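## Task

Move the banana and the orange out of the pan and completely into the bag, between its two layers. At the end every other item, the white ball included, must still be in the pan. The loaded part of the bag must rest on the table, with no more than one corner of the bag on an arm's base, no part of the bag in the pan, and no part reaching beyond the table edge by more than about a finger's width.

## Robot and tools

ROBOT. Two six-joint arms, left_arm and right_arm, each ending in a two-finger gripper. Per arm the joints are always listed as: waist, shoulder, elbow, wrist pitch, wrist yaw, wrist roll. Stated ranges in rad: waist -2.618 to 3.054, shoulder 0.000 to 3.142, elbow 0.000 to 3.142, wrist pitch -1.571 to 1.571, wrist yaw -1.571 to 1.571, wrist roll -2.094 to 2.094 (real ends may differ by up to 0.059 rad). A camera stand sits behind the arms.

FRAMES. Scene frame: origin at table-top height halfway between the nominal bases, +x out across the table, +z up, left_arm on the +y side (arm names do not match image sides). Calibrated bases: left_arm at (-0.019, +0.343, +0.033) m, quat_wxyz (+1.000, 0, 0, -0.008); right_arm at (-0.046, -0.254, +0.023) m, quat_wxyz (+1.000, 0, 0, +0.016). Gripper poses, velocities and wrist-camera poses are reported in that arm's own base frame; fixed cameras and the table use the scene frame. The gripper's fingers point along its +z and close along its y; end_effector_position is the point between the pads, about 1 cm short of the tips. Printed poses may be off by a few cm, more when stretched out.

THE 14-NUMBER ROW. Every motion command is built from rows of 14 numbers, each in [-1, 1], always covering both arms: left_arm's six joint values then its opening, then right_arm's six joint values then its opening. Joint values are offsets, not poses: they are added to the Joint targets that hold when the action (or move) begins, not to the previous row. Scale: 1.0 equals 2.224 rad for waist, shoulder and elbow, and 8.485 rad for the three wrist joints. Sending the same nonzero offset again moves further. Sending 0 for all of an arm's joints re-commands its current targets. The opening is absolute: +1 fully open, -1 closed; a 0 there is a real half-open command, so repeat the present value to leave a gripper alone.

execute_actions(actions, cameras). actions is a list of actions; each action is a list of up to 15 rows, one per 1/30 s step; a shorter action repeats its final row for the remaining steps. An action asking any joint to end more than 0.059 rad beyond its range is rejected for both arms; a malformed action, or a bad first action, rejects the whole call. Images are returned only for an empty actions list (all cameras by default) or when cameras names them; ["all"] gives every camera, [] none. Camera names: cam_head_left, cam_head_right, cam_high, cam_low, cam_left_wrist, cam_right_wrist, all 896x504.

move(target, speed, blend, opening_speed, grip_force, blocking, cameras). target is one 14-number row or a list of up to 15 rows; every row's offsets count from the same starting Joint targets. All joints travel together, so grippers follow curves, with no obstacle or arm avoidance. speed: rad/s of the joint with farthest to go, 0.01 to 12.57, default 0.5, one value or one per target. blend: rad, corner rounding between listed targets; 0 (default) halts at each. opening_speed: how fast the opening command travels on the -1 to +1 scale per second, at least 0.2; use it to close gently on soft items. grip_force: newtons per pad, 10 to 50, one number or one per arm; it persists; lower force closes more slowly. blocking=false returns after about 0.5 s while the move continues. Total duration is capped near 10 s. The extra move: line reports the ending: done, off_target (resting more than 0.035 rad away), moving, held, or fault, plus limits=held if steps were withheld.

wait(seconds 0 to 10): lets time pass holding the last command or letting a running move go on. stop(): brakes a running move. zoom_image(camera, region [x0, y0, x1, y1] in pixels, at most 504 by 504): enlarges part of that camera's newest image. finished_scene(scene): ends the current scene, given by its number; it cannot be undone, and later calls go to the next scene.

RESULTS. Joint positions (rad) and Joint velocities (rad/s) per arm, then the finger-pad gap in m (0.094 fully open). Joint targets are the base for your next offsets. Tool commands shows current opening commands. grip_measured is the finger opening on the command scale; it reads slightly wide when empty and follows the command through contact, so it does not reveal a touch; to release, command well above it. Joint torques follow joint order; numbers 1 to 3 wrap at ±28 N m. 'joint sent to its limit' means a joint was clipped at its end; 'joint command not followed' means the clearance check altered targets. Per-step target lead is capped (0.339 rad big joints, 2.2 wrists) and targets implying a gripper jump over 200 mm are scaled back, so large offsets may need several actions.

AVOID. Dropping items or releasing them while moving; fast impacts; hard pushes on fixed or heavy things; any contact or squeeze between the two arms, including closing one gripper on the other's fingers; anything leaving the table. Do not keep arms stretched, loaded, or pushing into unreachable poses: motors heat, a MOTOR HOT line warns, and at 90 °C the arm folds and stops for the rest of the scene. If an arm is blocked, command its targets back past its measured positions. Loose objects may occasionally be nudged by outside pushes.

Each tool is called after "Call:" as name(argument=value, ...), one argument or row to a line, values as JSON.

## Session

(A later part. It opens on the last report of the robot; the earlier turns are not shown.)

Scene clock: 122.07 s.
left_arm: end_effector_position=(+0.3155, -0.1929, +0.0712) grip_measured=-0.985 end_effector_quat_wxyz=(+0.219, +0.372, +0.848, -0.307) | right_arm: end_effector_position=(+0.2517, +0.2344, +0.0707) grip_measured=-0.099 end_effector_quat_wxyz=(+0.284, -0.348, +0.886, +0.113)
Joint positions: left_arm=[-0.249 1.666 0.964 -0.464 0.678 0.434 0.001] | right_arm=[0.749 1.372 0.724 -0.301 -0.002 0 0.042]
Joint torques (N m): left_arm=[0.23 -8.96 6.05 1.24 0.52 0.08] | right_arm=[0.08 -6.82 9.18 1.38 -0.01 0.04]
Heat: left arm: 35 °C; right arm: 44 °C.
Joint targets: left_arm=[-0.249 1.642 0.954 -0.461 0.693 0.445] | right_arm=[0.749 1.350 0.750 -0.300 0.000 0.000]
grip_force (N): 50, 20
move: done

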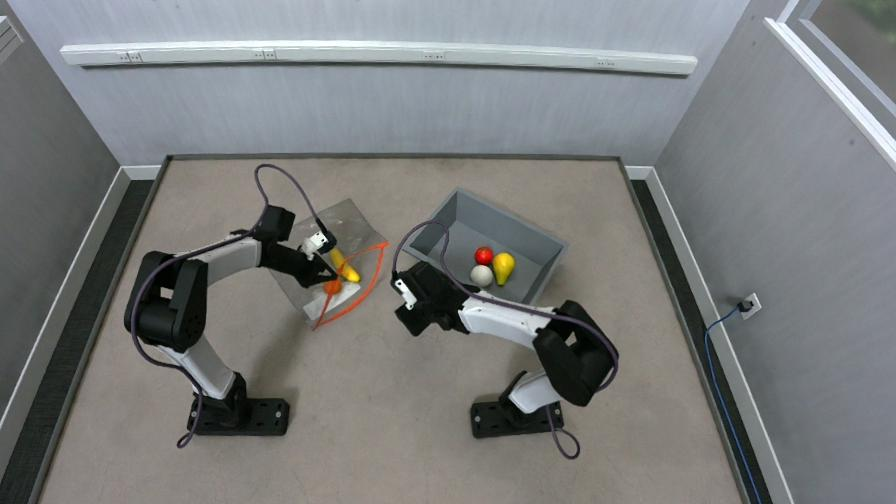

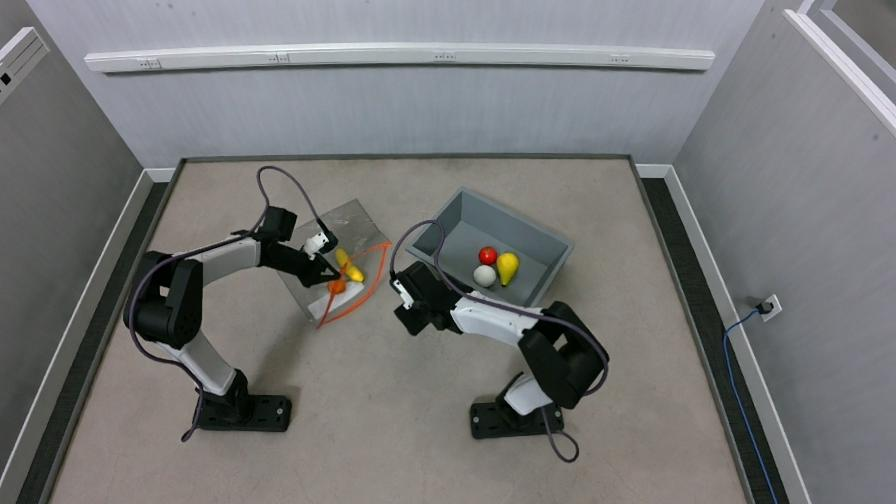

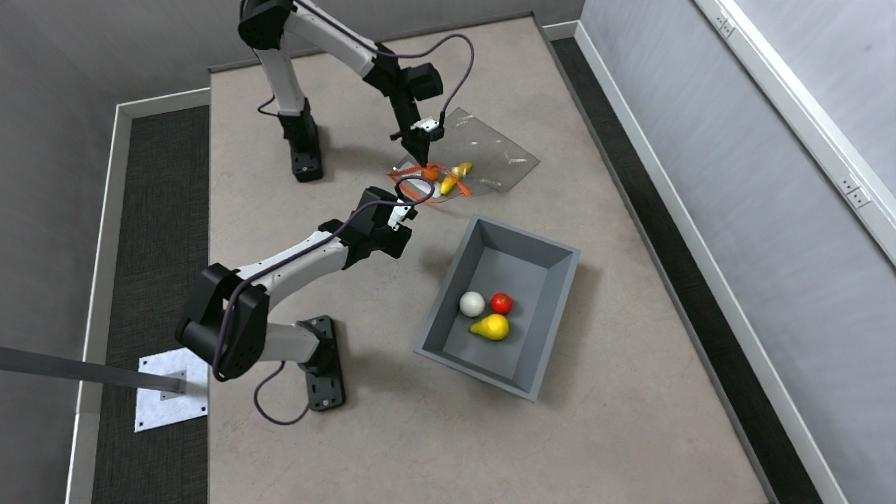

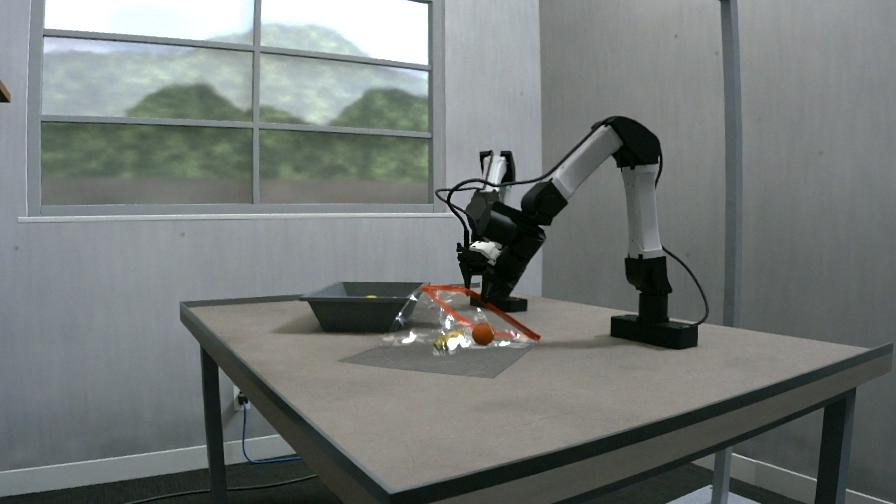

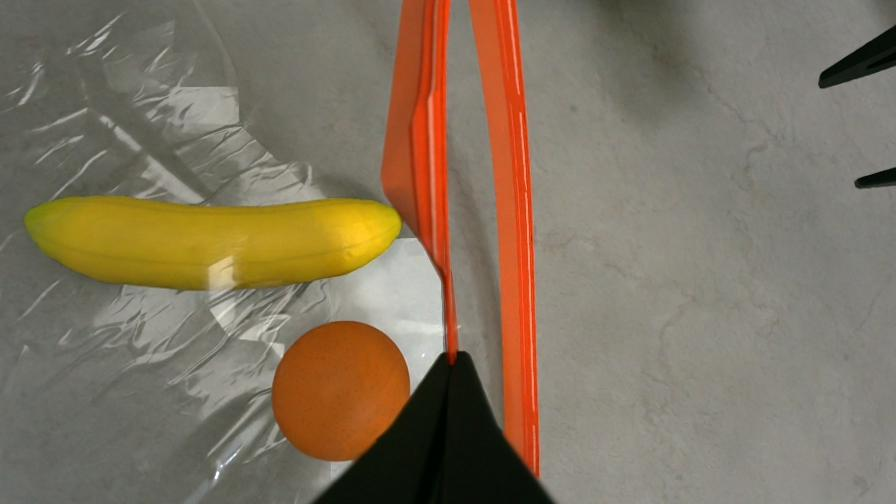

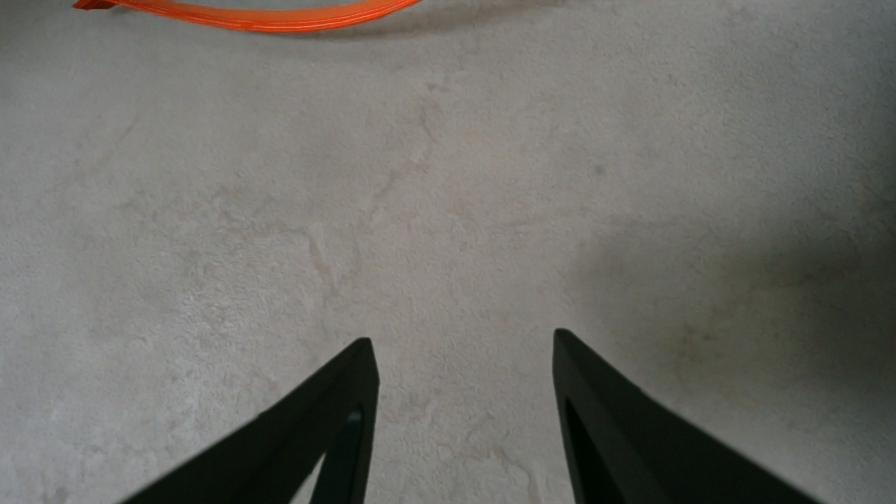

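Call:
move(
  target=[-0.0753,0.0457,-0.103,0.0503,-0.0105,-0.0218,-1, 0,0,0,0,0,0,-0.1],
  speed=0.3,
  cameras=["cam_head_right","cam_high","cam_low","cam_left_wrist"],
)

Call:
zoom_image(
  camera="cam_head_right",
  region=[270, 190, 430, 350],
)

Call:
zoom_image(
  camera="cam_high",
  region=[350, 80, 550, 230],
)

Call:
zoom_image(
  camera="cam_low",
  region=[340, 250, 560, 395],
)

Scene clock: 127.43 s.
left_arm: end_effector_position=(+0.2846, -0.2345, +0.0155) grip_measured=-0.985 end_effector_quat_wxyz=(+0.229, +0.383, +0.839, -0.312) | right_arm: end_effector_position=(+0.2516, +0.2343, +0.0706) grip_measured=-0.099 end_effector_quat_wxyz=(+0.284, -0.348, +0.886, +0.113)
Joint positions: left_arm=[-0.411 1.729 0.734 -0.043 0.622 0.272 0.001] | right_arm=[0.749 1.372 0.724 -0.301 -0.002 0 0.042]
Joint torques (N m): left_arm=[-0.24 -5.75 5.26 1.55 0.17 -0.11] | right_arm=[0.08 -6.82 9.17 1.39 -0.01 0.04]
Heat: left arm: 34 °C; right arm: 43 °C.
Joint targets: left_arm=[-0.416 1.743 0.724 -0.035 0.604 0.260] | right_arm=[0.749 1.350 0.750 -0.300 0.000 0.000]
grip_force (N): 50, 20
move: done
Images, in order (width x height): cam_head_right 896x504, cam_high 896x504, cam_low 896x504, cam_left_wrist 896x504.

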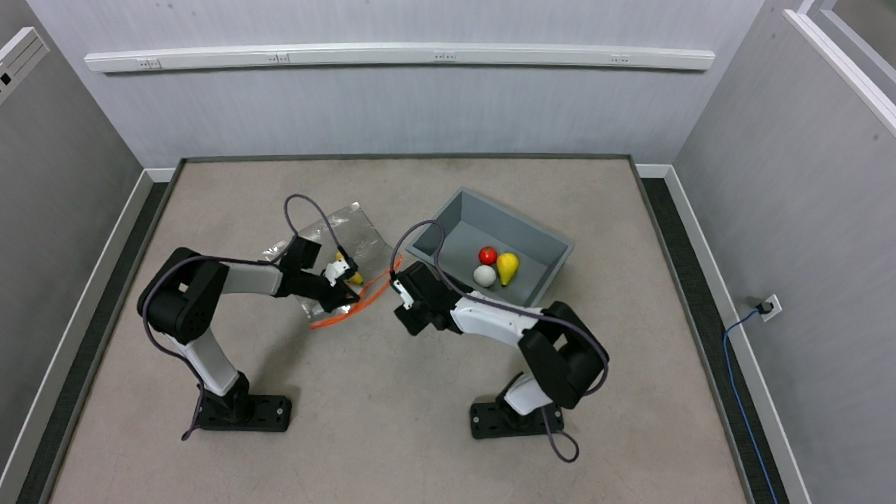

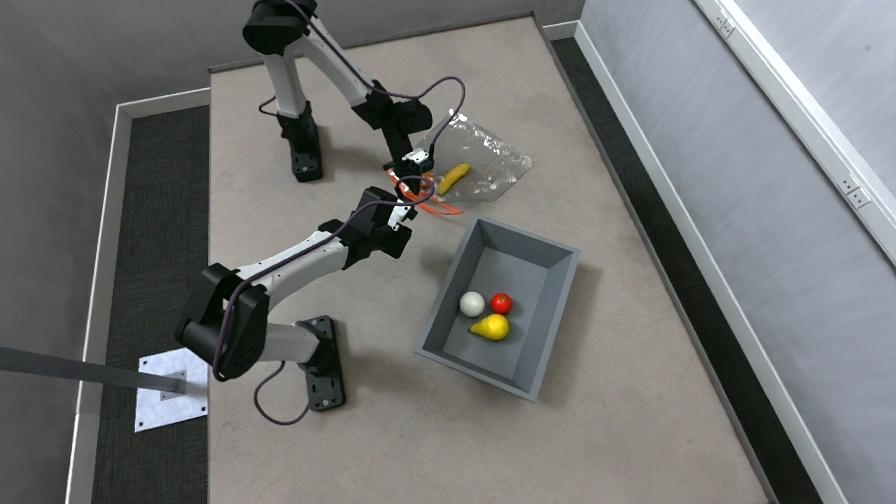

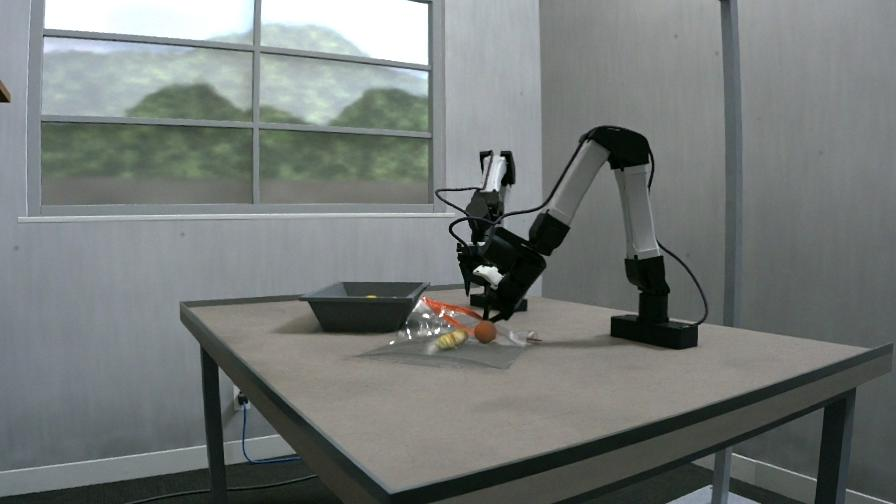

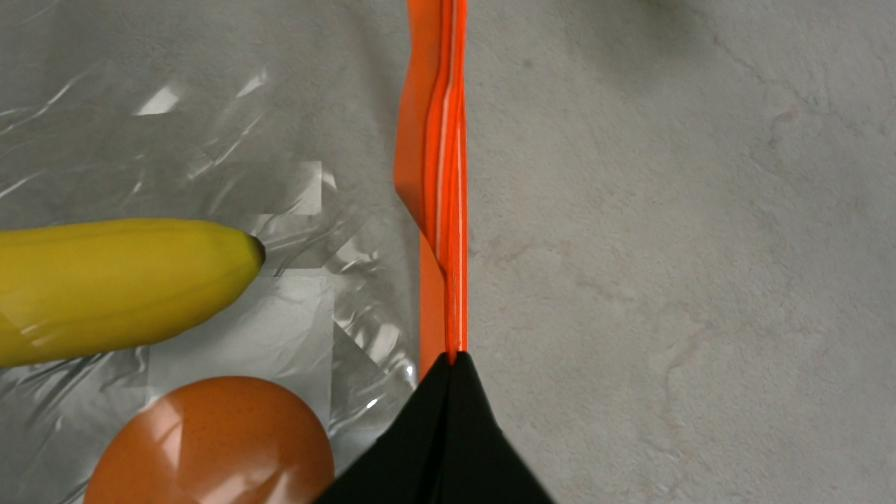

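Scaled by 3.150 from the camera's 896x504 image, which has a finer 1280x720 frame.

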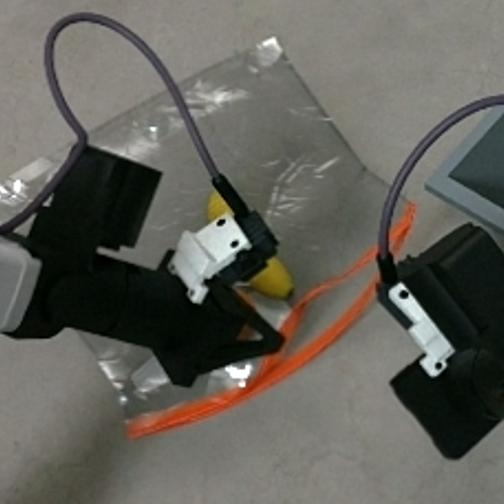

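Scaled by 2.520 from the camera's 896x504 image, which has a finer 1280x720 frame.

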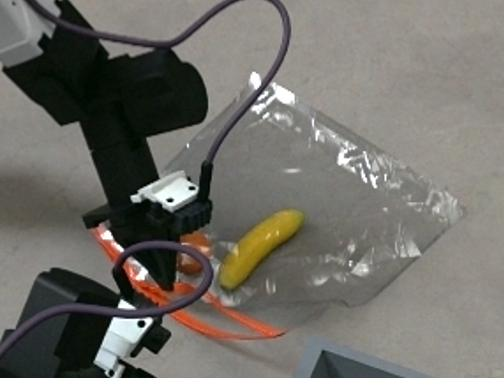

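Scaled by 2.291 from the camera's 896x504 image, which has a finer 1280x720 frame.

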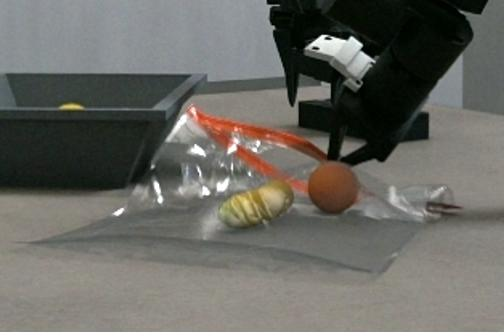

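Call:
move(
  target=[
    [0,0.0215,-0.0082,0.0079,0,0,-1, 0,0,0,0,0,0,-0.1],
    [0,0.0215,-0.0082,0.0079,0,0,-0.5, 0,0,0,0,0,0,-0.1],
    [0.0585,-0.0852,0.0108,-0.0351,0.007,0.0153,-0.5, 0,0,0,0,0,0,-0.1],
    [0.0585,-0.1767,0.0791,-0.0548,0.007,0.0153,-0.5, 0,0,0,0,0,0,-0.1],
  ],
  speed=[0.25,0.25,0.3,0.6],
  blend=[0,0,0.05,0],
  opening_speed=0.5,
  cameras=["all"],
)

Call:
zoom_image(
  camera="cam_head_right",
  region=[270, 190, 430, 350],
)

Call:
zoom_image(
  camera="cam_high",
  region=[350, 80, 550, 250],
)

Call:
zoom_image(
  camera="cam_low",
  region=[340, 250, 560, 395],
)

Scene clock: 132.73 s.
left_arm: end_effector_position=(+0.2884, -0.1972, +0.1439) grip_measured=-0.502 end_effector_quat_wxyz=(+0.304, +0.390, +0.819, -0.292) | right_arm: end_effector_position=(+0.2516, +0.2343, +0.0706) grip_measured=-0.099 end_effector_quat_wxyz=(+0.284, -0.348, +0.886, +0.113)
Joint positions: left_arm=[-0.293 1.352 0.891 -0.485 0.652 0.379 0.023] | right_arm=[0.749 1.372 0.724 -0.301 -0.002 0 0.042]
Joint torques (N m): left_arm=[0.69 -5.07 8.85 1.45 0.44 0.07] | right_arm=[0.08 -6.82 9.16 1.39 -0.01 0.04]
Heat: left arm: 34 °C; right arm: 42 °C.
Joint targets: left_arm=[-0.286 1.350 0.900 -0.500 0.664 0.390] | right_arm=[0.749 1.350 0.750 -0.300 0.000 0.000]
grip_force (N): 50, 20
move: done

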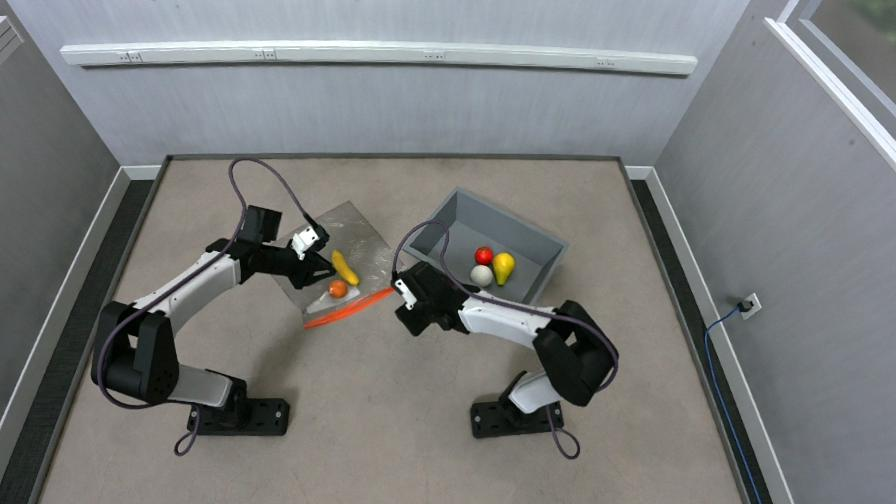

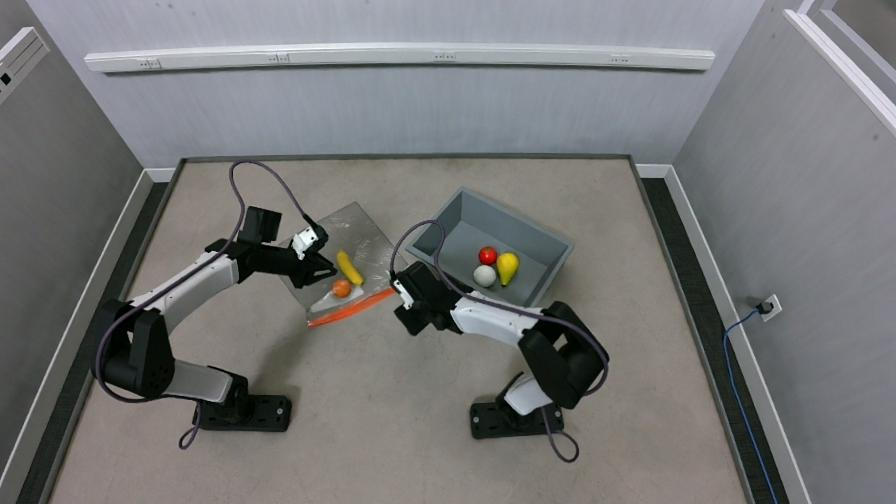

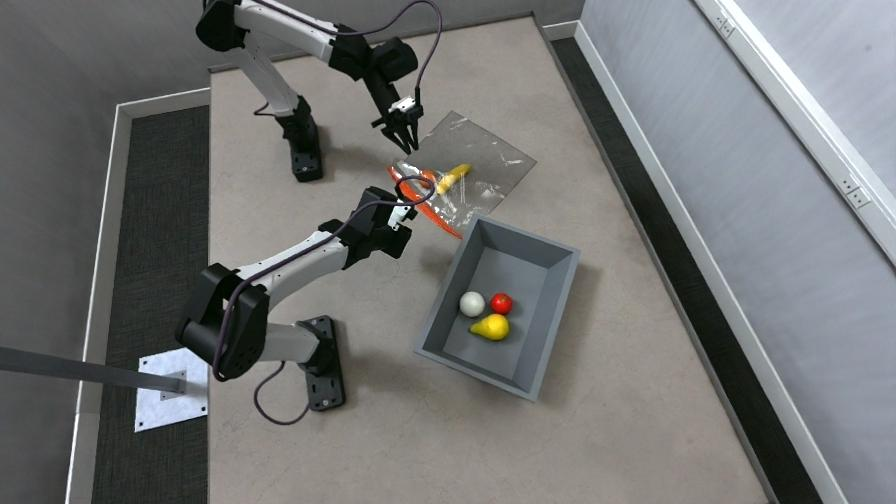

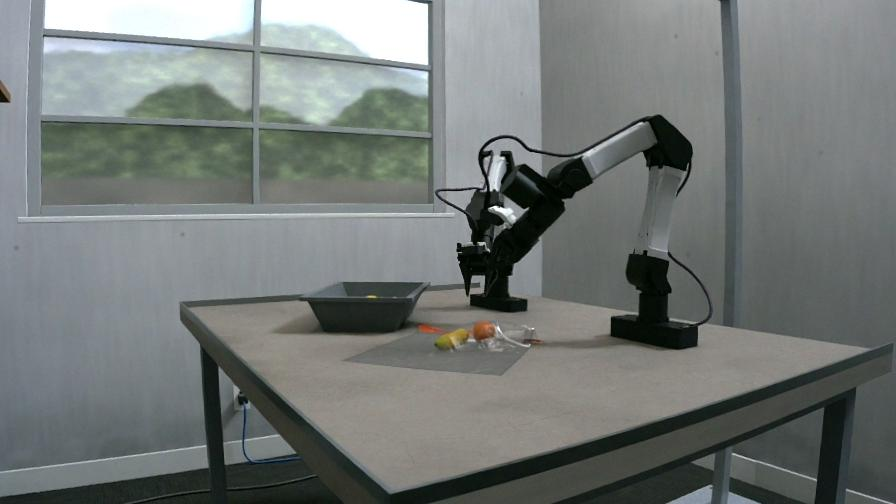

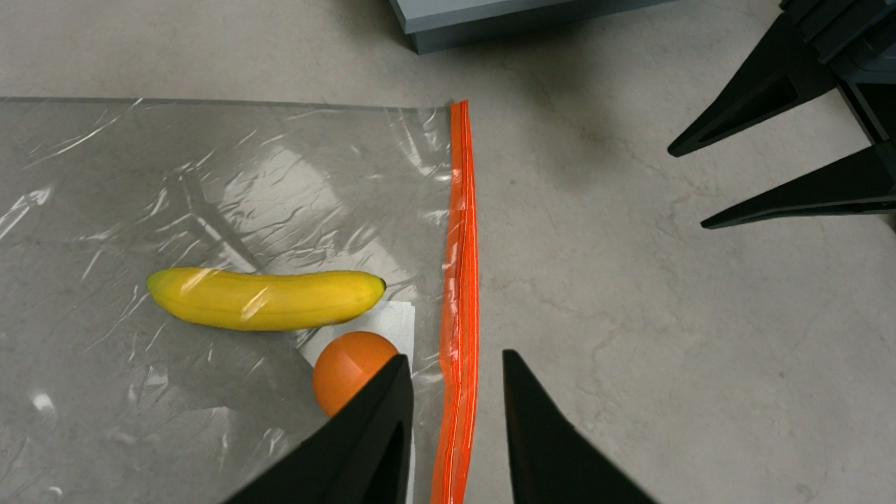

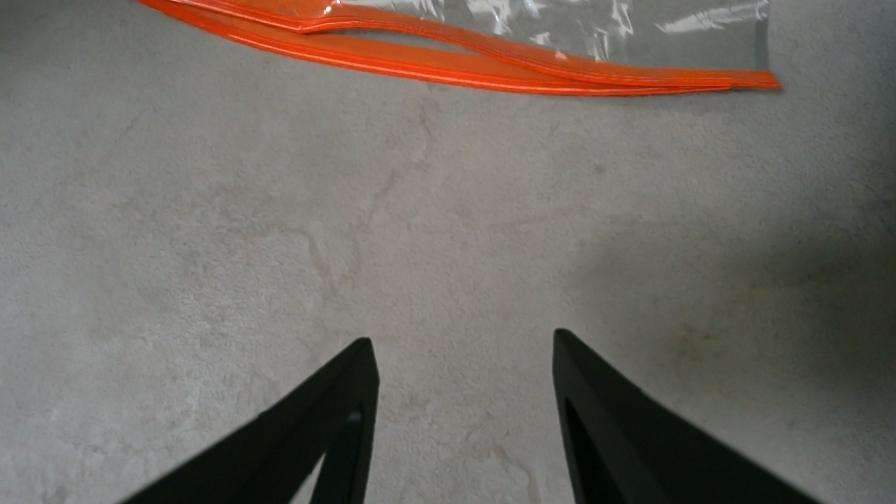

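Scaled by 3.150 from the camera's 896x504 image, which has a finer 1280x720 frame.

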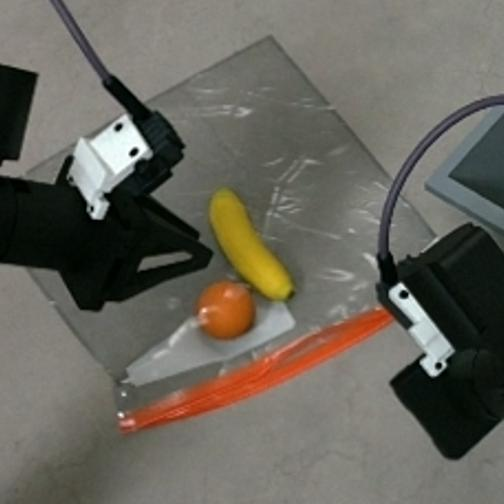

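Scaled by 2.520 from the camera's 896x504 image, which has a finer 1280x720 frame.

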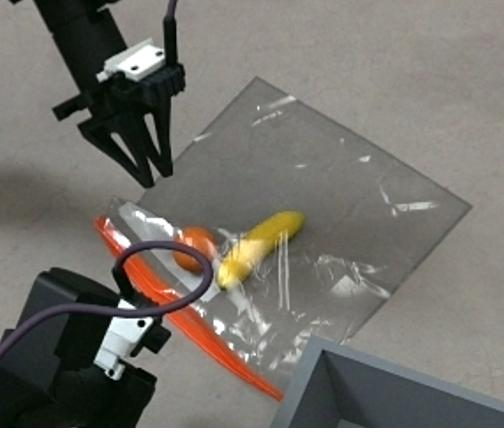

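Scaled by 2.291 from the camera's 896x504 image, which has a finer 1280x720 frame.

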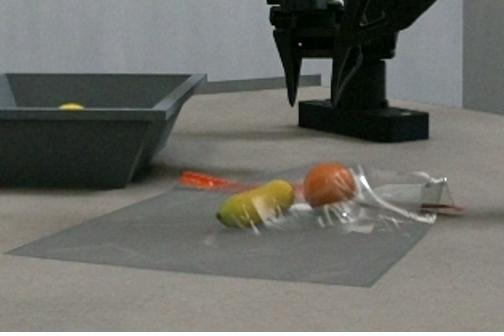

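Call:
finished_scene(
  scene=2,
)

The scene is finished: the task was done.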